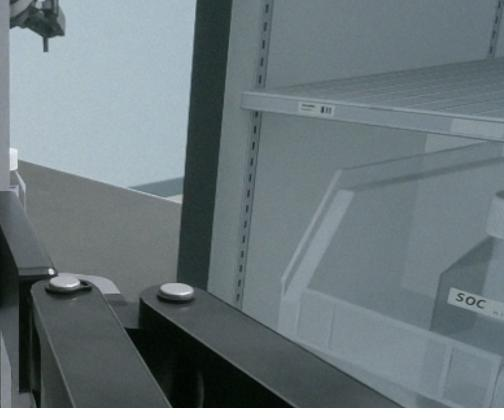

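Request:
execute_actions([
  {"rows":[[0,0,0,0,0,0,0.3,0.4,-0.9,-0.0007,0.0018,-0.0027,0.0015,-0.0009,0,-1,0,-0.7],[0,0,0,0,0,0,0.3,0.4,-0.9,-0.0022,0.0055,-0.0081,0.0044,-0.0027,0,-1,0,-0.7],[0,0,0,0,0,0,0.3,0.4,-0.9,-0.0043,0.011,-0.0162,0.0089,-0.0053,0,-1,0,-0.7],[0,0,0,0,0,0,0.3,0.4,-0.9,-0.0069,0.0174,-0.0256,0.014,-0.0084,0,-1,0,-0.7],[0,0,0,0,0,0,0.3,0.4,-0.9,-0.0097,0.0247,-0.0364,0.0199,-0.0119,0,-1,0,-0.7],[0,0,0,0,0,0,0.3,0.4,-0.9,-0.013,0.0329,-0.0485,0.0266,-0.0159,0,-1,0,-0.7],[0,0,0,0,0,0,0.3,0.4,-0.9,-0.0175,0.0409,-0.06,0.0328,-0.019,0,-1,0,-0.7],[0,0,0,0,0,0,0.3,0.4,-0.9,-0.0226,0.0498,-0.0729,0.0397,-0.0223,0,-1,0,-0.7],[0,0,0,0,0,0,0.3,0.4,-0.9,-0.0273,0.0578,-0.0844,0.0459,-0.0252,0,-1,0,-0.7],[0,0,0,0,0,0,0.3,0.4,-0.9,-0.0319,0.0658,-0.0959,0.0521,-0.0282,0,-1,0,-0.7],[0,0,0,0,0,0,0.3,0.4,-0.9,-0.036,0.0728,-0.1061,0.0576,-0.0308,0,-1,0,-0.7],[0,0,0,0,0,0,0.3,0.4,-0.9,-0.0396,0.0791,-0.1151,0.0624,-0.0331,0,-1,0,-0.7],[0,0,0,0,0,0,0.3,0.4,-0.9,-0.0427,0.0844,-0.1228,0.0666,-0.035,0,-1,0,-0.7],[0,0,0,0,0,0,0.3,0.4,-0.9,-0.0448,0.0879,-0.1279,0.0693,-0.0363,0,-1,0,-0.7],[0,0,0,0,0,0,0.3,0.4,-0.9,-0.0458,0.0897,-0.1305,0.0707,-0.037,0,-1,0,-0.7]],"steps":22},
])

Request:
execute_actions([
  {"rows":[[0,0,0,0,0,0,0.3,0.4,-0.9,-0.0016,0.0022,-0.0031,0.0016,-0.0007,0,-1,0,-0.7],[0,0,0,0,0,0,0.3,0.4,-0.9,-0.0047,0.0065,-0.0093,0.0049,-0.002,0,-1,0,-0.7],[0,0,0,0,0,0,0.3,0.4,-0.9,-0.0094,0.013,-0.0185,0.0098,-0.0039,0,-1,0,-0.7],[0,0,0,0,0,0,0.3,0.4,-0.9,-0.0148,0.0206,-0.0293,0.0156,-0.0062,0,-1,0,-0.7],[0,0,0,0,0,0,0.3,0.4,-0.9,-0.0211,0.0293,-0.0416,0.0221,-0.0089,0,-1,0,-0.7],[0,0,0,0,0,0,0.3,0.4,-0.9,-0.0281,0.0391,-0.0555,0.0295,-0.0118,0,-1,0,-0.7],[0,0,0,0,0,0,0.3,0.4,-0.9,-0.0351,0.0489,-0.0694,0.0369,-0.0148,0,-1,0,-0.7],[0,0,0,0,0,0,0.3,0.4,-0.9,-0.0435,0.0593,-0.0842,0.0447,-0.0177,0,-1,0,-0.7],[0,0,0,0,0,0,0.3,0.4,-0.9,-0.0515,0.0683,-0.0968,0.0514,-0.02,0,-1,0,-0.7],[0,0,0,0,0,0,0.3,0.4,-0.9,-0.0595,0.0773,-0.1095,0.058,-0.0223,0,-1,0,-0.7],[0,0,0,0,0,0,0.3,0.4,-0.9,-0.0666,0.0854,-0.1208,0.0639,-0.0243,0,-1,0,-0.7],[0,0,0,0,0,0,0.3,0.4,-0.9,-0.0728,0.0924,-0.1307,0.0691,-0.0261,0,-1,0,-0.7],[0,0,0,0,0,0,0.3,0.4,-0.9,-0.0782,0.0984,-0.1391,0.0736,-0.0277,0,-1,0,-0.7],[0,0,0,0,0,0,0.3,0.4,-0.9,-0.0817,0.1024,-0.1448,0.0765,-0.0287,0,-1,0,-0.7],[0,0,0,0,0,0,0.3,0.4,-0.9,-0.0835,0.1044,-0.1476,0.078,-0.0292,0,-1,0,-0.7]],"steps":22},
], cameras=["cam_high", "cam_right_wrist", "cam_left_wrist"])

Scene clock: 200.70 s.
left_arm: end_effector_position=(+0.4263, +0.8673, +0.3509) position_measured=91 object_status=3 end_effector_quat_wxyz=(-0.255, +0.734, +0.364, +0.514) | right_arm: end_effector_position=(-0.1120, +0.1494, +0.3597) position_measured=210 object_status=2 end_effector_quat_wxyz=(-0.328, +0.627, +0.328, +0.626)
Joint positions: left_arm=[1.05 -1.441 -1.743 2.196 -0.927 -0.849 0.327] | right_arm=[-0.75 1.775 -0.949 1.942 -4.135 -2.382 -3.141]
Joint torques (N m): left_arm=[6.07 -40.19 -57.68 3.21 3.4 3.44] | right_arm=[-4.82 -66.23 -37.9 3.78 3.74 1]
Wrist force (N, zeroed by zero_wrist_force on left_arm): left_arm=[-2.4 0.1 4.4] | right_arm=[3.6 19.7 4.7]
Wrist torque (N m, zeroed by zero_wrist_force on left_arm): left_arm=[0.03 0.50 0.05] | right_arm=[-0.40 -1.29 -0.12]
Wrist force, peak (N, zeroed by zero_wrist_force on left_arm): left_arm=[-2.5 0.5 4.5] | right_arm=[41.1 -27.2 -0.9]
Joint targets: left_arm=[1.050 -1.441 -1.743 2.196 -0.927 -0.849 0.327] | right_arm=[-0.750 1.775 -0.949 1.942 -4.135 -2.382 -3.141]
left_rail: position_m=1.050 position_status=done
right_rail: position_m=-0.750 position_status=done

Scene clock: 201.77 s.
left_arm: end_effector_position=(+0.4263, +0.8673, +0.3509) position_measured=91 object_status=3 end_effector_quat_wxyz=(-0.255, +0.734, +0.364, +0.514) | right_arm: end_effector_position=(+0.0036, +0.2909, +0.3598) position_measured=210 object_status=2 end_effector_quat_wxyz=(-0.268, +0.655, +0.267, +0.655)
Joint positions: left_arm=[1.05 -1.441 -1.743 2.196 -0.927 -0.849 0.327] | right_arm=[-0.75 1.651 -0.794 1.615 -3.962 -2.447 -3.141]
Joint torques (N m): left_arm=[2.49 -43.93 -55.97 3.36 4.04 3.77] | right_arm=[-6.25 -85.73 -46.6 2.72 2.67 0.81]
Wrist force (N, zeroed by zero_wrist_force on left_arm): left_arm=[-2.1 0.4 4.1] | right_arm=[-0.9 16.8 1.0]
Wrist torque (N m, zeroed by zero_wrist_force on left_arm): left_arm=[0.11 0.44 0.05] | right_arm=[-0.28 -1.30 0.04]
Wrist force, peak (N, zeroed by zero_wrist_force on left_arm): left_arm=[-2.2 0.6 4.5] | right_arm=[42.6 -29.7 4.5]
Joint targets: left_arm=[1.050 -1.441 -1.743 2.196 -0.927 -0.849 0.327] | right_arm=[-0.750 1.651 -0.794 1.614 -3.962 -2.447 -3.141]
left_rail: position_m=1.050 position_status=done
right_rail: position_m=-0.750 position_status=done
camera_calibration:
cam_left_wrist: T_world_to_cam=[[0.761569, -0.648083, 0.0014191, 0.243759], [-0.414691, -0.488988, -0.767413, 0.866677], [0.498041, 0.583849, -0.641152, -0.308732], [0, 0, 0, 1]] pos_world=[0.327525, 0.762023, 0.466809]
cam_right_wrist: T_world_to_cam=[[0.722607, -0.690203, -0.0382054, 0.23303], [-0.25825, -0.218281, -0.941095, 0.410335], [0.641207, 0.689908, -0.335976, 0.102425], [0, 0, 0, 1]] pos_world=[-0.128096, 0.179742, 0.42948]
Images, in order (width x height): cam_high 672x504, cam_left_wrist 672x504, cam_right_wrist 672x504.

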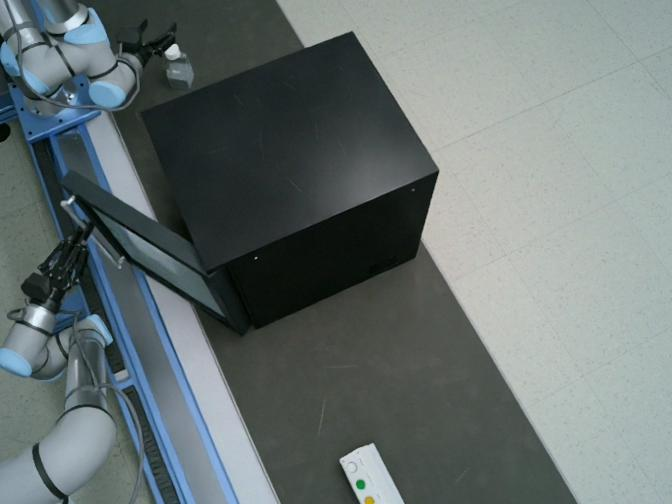

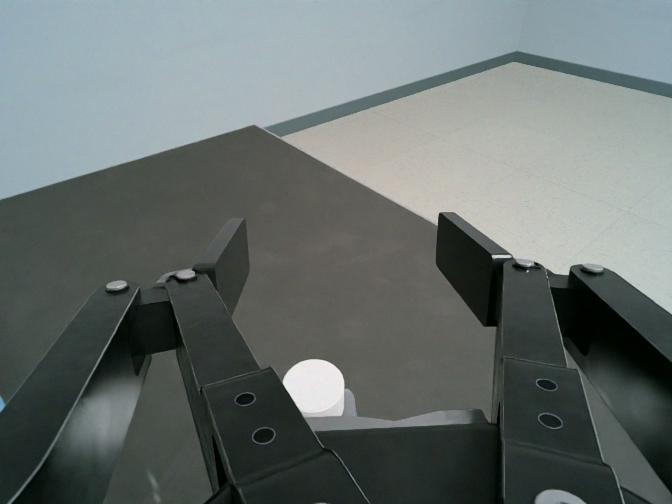

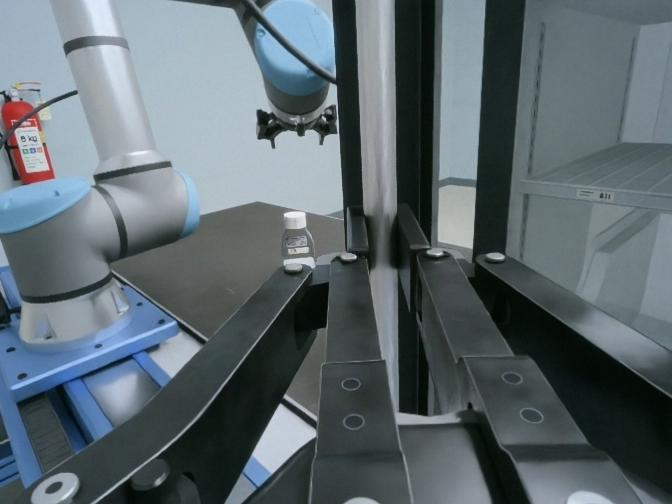

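Request:
execute_actions([
  {"rows":[[0,0,0,0,0,0,0.3,0.4,-0.9,-0.0017,0.0017,-0.0024,0.0012,-0.0004,0,-1,0,-0.7],[0,0,0,0,0,0,0.3,0.4,-0.9,-0.0051,0.0051,-0.0071,0.0037,-0.0013,0,-1,0,-0.7],[0,0,0,0,0,0,0.3,0.4,-0.9,-0.0102,0.0102,-0.0142,0.0074,-0.0025,0,-1,0,-0.7],[0,0,0,0,0,0,0.3,0.4,-0.9,-0.0161,0.0161,-0.0225,0.0118,-0.004,0,-1,0,-0.7],[0,0,0,0,0,0,0.3,0.4,-0.9,-0.023,0.0229,-0.032,0.0167,-0.0057,0,-1,0,-0.7],[0,0,0,0,0,0,0.3,0.4,-0.9,-0.0306,0.0306,-0.0427,0.0223,-0.0076,0,-1,0,-0.7],[0,0,0,0,0,0,0.3,0.4,-0.9,-0.0383,0.0382,-0.0534,0.0279,-0.0095,0,-1,0,-0.7],[0,0,0,0,0,0,0.3,0.4,-0.9,-0.0468,0.0466,-0.0652,0.034,-0.0116,0,-1,0,-0.7],[0,0,0,0,0,0,0.3,0.4,-0.9,-0.0548,0.0532,-0.0743,0.0388,-0.0132,0,-1,0,-0.7],[0,0,0,0,0,0,0.3,0.4,-0.9,-0.0629,0.0598,-0.0835,0.0436,-0.0149,0,-1,0,-0.7],[0,0,0,0,0,0,0.3,0.4,-0.9,-0.07,0.0656,-0.0916,0.0478,-0.0163,0,-1,0,-0.7],[0,0,0,0,0,0,0.3,0.4,-0.9,-0.0763,0.0707,-0.0987,0.0515,-0.0176,0,-1,0,-0.7],[0,0,0,0,0,0,0.3,0.4,-0.9,-0.0816,0.0751,-0.1048,0.0547,-0.0187,0,-1,0,-0.7],[0,0,0,0,0,0,0.3,0.4,-0.9,-0.0852,0.078,-0.1089,0.0568,-0.0194,0,-1,0,-0.7],[0,0,0,0,0,0,0.3,0.4,-0.9,-0.087,0.0795,-0.1109,0.0579,-0.0198,0,-1,0,-0.7]],"steps":22},
], cameras=["cam_high", "cam_right_wrist"])

Scene clock: 203.87 s.
left_arm: end_effector_position=(+0.4263, +0.8673, +0.3509) position_measured=91 object_status=3 end_effector_quat_wxyz=(-0.255, +0.734, +0.364, +0.514) | right_arm: end_effector_position=(+0.1508, +0.3684, +0.3599) position_measured=210 object_status=2 end_effector_quat_wxyz=(-0.210, +0.675, +0.210, +0.675)
Joint positions: left_arm=[1.05 -1.441 -1.743 2.196 -0.927 -0.849 0.327] | right_arm=[-0.75 1.523 -0.677 1.368 -3.833 -2.491 -3.141]
Joint torques (N m): left_arm=[5.45 -41.72 -56.83 3.59 3.41 3.26] | right_arm=[-38.8 -92.94 -34.77 -0.25 -15.16 0.76]
Wrist force (N, zeroed by zero_wrist_force on left_arm): left_arm=[-2.2 0.5 4.4] | right_arm=[7.4 -29.3 12.8]
Wrist torque (N m, zeroed by zero_wrist_force on left_arm): left_arm=[0.12 0.45 0.05] | right_arm=[0.03 -1.19 0.07]
Wrist force, peak (N, zeroed by zero_wrist_force on left_arm): left_arm=[-2.7 0.4 4.4] | right_arm=[19.4 -38.0 20.5]
Joint targets: left_arm=[1.050 -1.441 -1.743 2.196 -0.927 -0.849 0.327] | right_arm=[-0.750 1.522 -0.677 1.368 -3.833 -2.491 -3.141]
left_rail: position_m=1.050 position_status=done
right_rail: position_m=-0.750 position_status=done
camera_calibration:
cam_right_wrist: T_world_to_cam=[[0.593276, -0.804089, -0.0382626, 0.241678], [-0.291864, -0.17056, -0.94113, 0.452776], [0.750226, 0.569517, -0.335874, -0.0175297], [0, 0, 0, 1]] pos_world=[0.00191827, 0.28154, 0.42948]
Images, in order (width x height): cam_high 672x504, cam_right_wrist 672x504.

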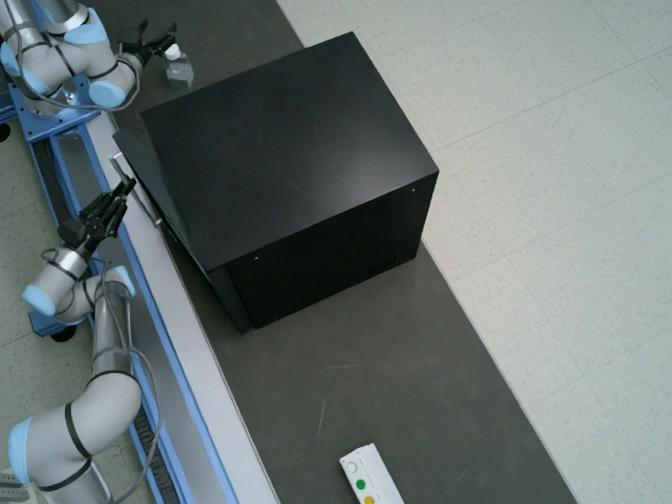

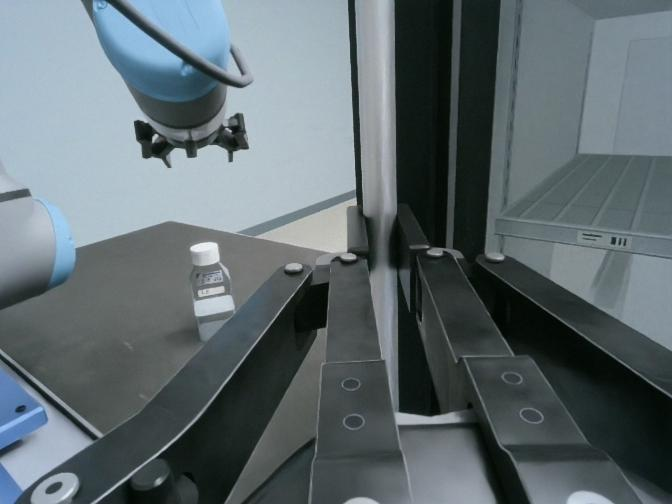

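Request:
execute_actions([
  {"rows":[[0,0,0,0,0,0,0.3,0.4,-0.9,-0.0006,0.0004,-0.0006,0.0003,-0.0001,0,-1,0,-0.7],[0,0,0,0,0,0,0.3,0.4,-0.9,-0.0017,0.0012,-0.0017,0.0009,-0.0003,0,-1,0,-0.7],[0,0,0,0,0,0,0.3,0.4,-0.9,-0.0034,0.0024,-0.0034,0.0018,-0.0007,0,-1,0,-0.7],[0,0,0,0,0,0,0.3,0.4,-0.9,-0.0054,0.0038,-0.0054,0.0028,-0.0011,0,-1,0,-0.7],[0,0,0,0,0,0,0.3,0.4,-0.9,-0.0077,0.0054,-0.0076,0.004,-0.0015,0,-1,0,-0.7],[0,0,0,0,0,0,0.3,0.4,-0.9,-0.0103,0.0072,-0.0102,0.0053,-0.0021,0,-1,0,-0.7],[0,0,0,0,0,0,0.3,0.4,-0.9,-0.0128,0.009,-0.0127,0.0067,-0.0026,0,-1,0,-0.7],[0,0,0,0,0,0,0.3,0.4,-0.9,-0.0157,0.0111,-0.0155,0.0081,-0.0031,0,-1,0,-0.7],[0,0,0,0,0,0,0.3,0.4,-0.9,-0.0182,0.0129,-0.018,0.0095,-0.0036,0,-1,0,-0.7],[0,0,0,0,0,0,0.3,0.4,-0.9,-0.0208,0.0147,-0.0206,0.0108,-0.0042,0,-1,0,-0.7],[0,0,0,0,0,0,0.3,0.4,-0.9,-0.0231,0.0163,-0.0228,0.012,-0.0046,0,-1,0,-0.7],[0,0,0,0,0,0,0.3,0.4,-0.9,-0.0251,0.0177,-0.0248,0.013,-0.005,0,-1,0,-0.7],[0,0,0,0,0,0,0.3,0.4,-0.9,-0.0268,0.0189,-0.0265,0.0139,-0.0054,0,-1,0,-0.7],[0,0,0,0,0,0,0.3,0.4,-0.9,-0.0279,0.0197,-0.0276,0.0145,-0.0056,0,-1,0,-0.7],[0,0,0,0,0,0,0.3,0.4,-0.9,-0.0285,0.0201,-0.0282,0.0148,-0.0057,0,-1,0,-0.7]],"steps":24},
], cameras=["cam_high", "cam_right_wrist"])

Scene clock: 205.80 s.
left_arm: end_effector_position=(+0.4263, +0.8673, +0.3509) position_measured=91 object_status=3 end_effector_quat_wxyz=(-0.255, +0.734, +0.364, +0.514) | right_arm: end_effector_position=(+0.2023, +0.3803, +0.3602) position_measured=210 object_status=2 end_effector_quat_wxyz=(-0.191, +0.681, +0.191, +0.681)
Joint positions: left_arm=[1.05 -1.441 -1.743 2.196 -0.927 -0.849 0.327] | right_arm=[-0.75 1.48 -0.647 1.305 -3.8 -2.503 -3.141]
Joint torques (N m): left_arm=[7.25 -38.88 -56.31 2.94 3.76 3.93] | right_arm=[-53.69 -107.32 -25.68 -5.07 -28.71 0.65]
Wrist force (N, zeroed by zero_wrist_force on left_arm): left_arm=[-2.2 0.3 4.1] | right_arm=[6.6 -65.2 28.8]
Wrist torque (N m, zeroed by zero_wrist_force on left_arm): left_arm=[0.08 0.46 0.05] | right_arm=[0.30 -1.19 0.01]
Wrist force, peak (N, zeroed by zero_wrist_force on left_arm): left_arm=[-2.2 0.4 4.5] | right_arm=[7.5 -65.3 29.4]
Joint targets: left_arm=[1.050 -1.441 -1.743 2.196 -0.927 -0.849 0.327] | right_arm=[-0.750 1.480 -0.647 1.305 -3.800 -2.503 -3.141]
left_rail: position_m=1.050 position_status=done
right_rail: position_m=-0.750 position_status=done
camera_calibration:
cam_right_wrist: T_world_to_cam=[[0.548214, -0.835457, -0.03838, 0.241782], [-0.300845, -0.154175, -0.941128, 0.465799], [0.780355, 0.527486, -0.335864, -0.0529264], [0, 0, 0, 1]] pos_world=[0.0488865, 0.301731, 0.42988]
Images, in order (width x height): cam_high 672x504, cam_right_wrist 672x504.

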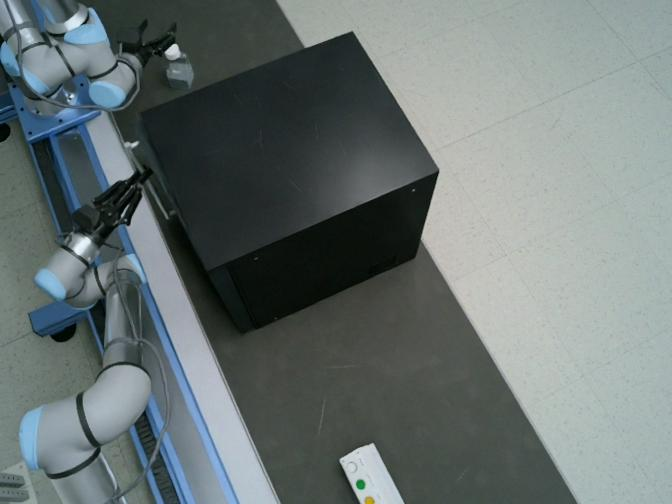

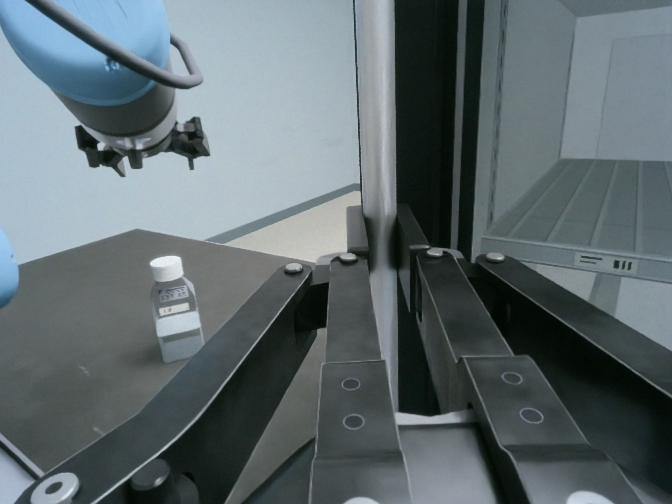

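Request:
execute_actions([
  {"rows":[[0,0,0,0,0,0,0.3,0.4,-0.9,0,0.0007,-0.001,0.0005,0,0,-1,0,-0.7],[0,0,0,0,0,0,0.3,0.4,-0.9,0,0.0014,-0.0019,0.001,0,0,-1,0,-0.7],[0,0,0,0,0,0,0.3,0.4,-0.9,0,0.0021,-0.0029,0.0015,0,0,-1,0,-0.7],[0,0,0,0,0,0,0.3,0.4,-0.9,0,0.0027,-0.0038,0.002,0,0,-1,0,-0.7]],"steps":14},
])

Scene clock: 207.30 s.
left_arm: end_effector_position=(+0.4263, +0.8673, +0.3509) position_measured=91 object_status=3 end_effector_quat_wxyz=(-0.255, +0.734, +0.364, +0.514) | right_arm: end_effector_position=(+0.2029, +0.3831, +0.3602) position_measured=210 object_status=2 end_effector_quat_wxyz=(-0.191, +0.681, +0.191, +0.681)
Joint positions: left_arm=[1.05 -1.441 -1.743 2.196 -0.927 -0.849 0.327] | right_arm=[-0.75 1.48 -0.643 1.297 -3.796 -2.503 -3.141]
Joint torques (N m): left_arm=[4.81 -40.32 -56.78 3.19 3.34 3.56] | right_arm=[7.41 -100.48 -49.79 3.36 9.05 0.74]
Wrist force (N, zeroed by zero_wrist_force on left_arm): left_arm=[-2.1 0.3 4.0] | right_arm=[1.2 13.6 -2.4]
Wrist torque (N m, zeroed by zero_wrist_force on left_arm): left_arm=[0.09 0.42 0.06] | right_arm=[-0.14 -1.26 -0.05]
Wrist force, peak (N, zeroed by zero_wrist_force on left_arm): left_arm=[-2.2 0.4 4.6] | right_arm=[6.2 -65.9 29.4]
Joint targets: left_arm=[1.050 -1.441 -1.743 2.196 -0.927 -0.849 0.327] | right_arm=[-0.750 1.480 -0.643 1.297 -3.796 -2.503 -3.141]
left_rail: position_m=1.050 position_status=done
right_rail: position_m=-0.750 position_status=done

Request:
execute_actions([
  {"rows":[[0,0,0,0,0,0,0.3,0.4,-0.9,-0.0005,0.0004,-0.0005,0.0003,-0.0001,0,-1,0,-0.7],[0,0,0,0,0,0,0.3,0.4,-0.9,-0.0015,0.0011,-0.0015,0.0008,-0.0003,0,-1,0,-0.7],[0,0,0,0,0,0,0.3,0.4,-0.9,-0.0026,0.0018,-0.0026,0.0014,-0.0005,0,-1,0,-0.7],[0,0,0,0,0,0,0.3,0.4,-0.9,-0.0037,0.0026,-0.0036,0.0019,-0.0007,0,-1,0,-0.7],[0,0,0,0,0,0,0.3,0.4,-0.9,-0.0047,0.0033,-0.0046,0.0025,-0.0009,0,-1,0,-0.7],[0,0,0,0,0,0,0.3,0.4,-0.9,-0.0055,0.0039,-0.0054,0.0029,-0.0011,0,-1,0,-0.7],[0,0,0,0,0,0,0.3,0.4,-0.9,-0.006,0.0042,-0.0059,0.0031,-0.0012,0,-1,0,-0.7],[0,0,0,0,0,0,0.3,0.4,-0.9,-0.0061,0.0043,-0.006,0.0032,-0.0012,0,-1,0,-0.7]],"steps":18},
])

Scene clock: 208.60 s.
left_arm: end_effector_position=(+0.4263, +0.8673, +0.3509) position_measured=91 object_status=3 end_effector_quat_wxyz=(-0.255, +0.734, +0.364, +0.514) | right_arm: end_effector_position=(+0.2138, +0.3854, +0.3603) position_measured=210 object_status=2 end_effector_quat_wxyz=(-0.187, +0.682, +0.187, +0.682)
Joint positions: left_arm=[1.05 -1.441 -1.743 2.196 -0.927 -0.849 0.327] | right_arm=[-0.75 1.471 -0.637 1.283 -3.789 -2.506 -3.141]
Joint torques (N m): left_arm=[6.93 -41.32 -55.46 2.87 3.47 3.57] | right_arm=[-8.68 -101.65 -54.8 4.85 6.37 0.4]
Wrist force (N, zeroed by zero_wrist_force on left_arm): left_arm=[-2.1 0.3 4.1] | right_arm=[-1.1 26.9 -7.7]
Wrist torque (N m, zeroed by zero_wrist_force on left_arm): left_arm=[0.08 0.43 0.05] | right_arm=[-0.26 -1.32 -0.06]
Wrist force, peak (N, zeroed by zero_wrist_force on left_arm): left_arm=[-2.5 0.8 4.4] | right_arm=[-1.5 27.1 -7.8]
Joint targets: left_arm=[1.050 -1.441 -1.743 2.196 -0.927 -0.849 0.327] | right_arm=[-0.750 1.471 -0.636 1.283 -3.789 -2.506 -3.141]
left_rail: position_m=1.050 position_status=done
right_rail: position_m=-0.750 position_status=done


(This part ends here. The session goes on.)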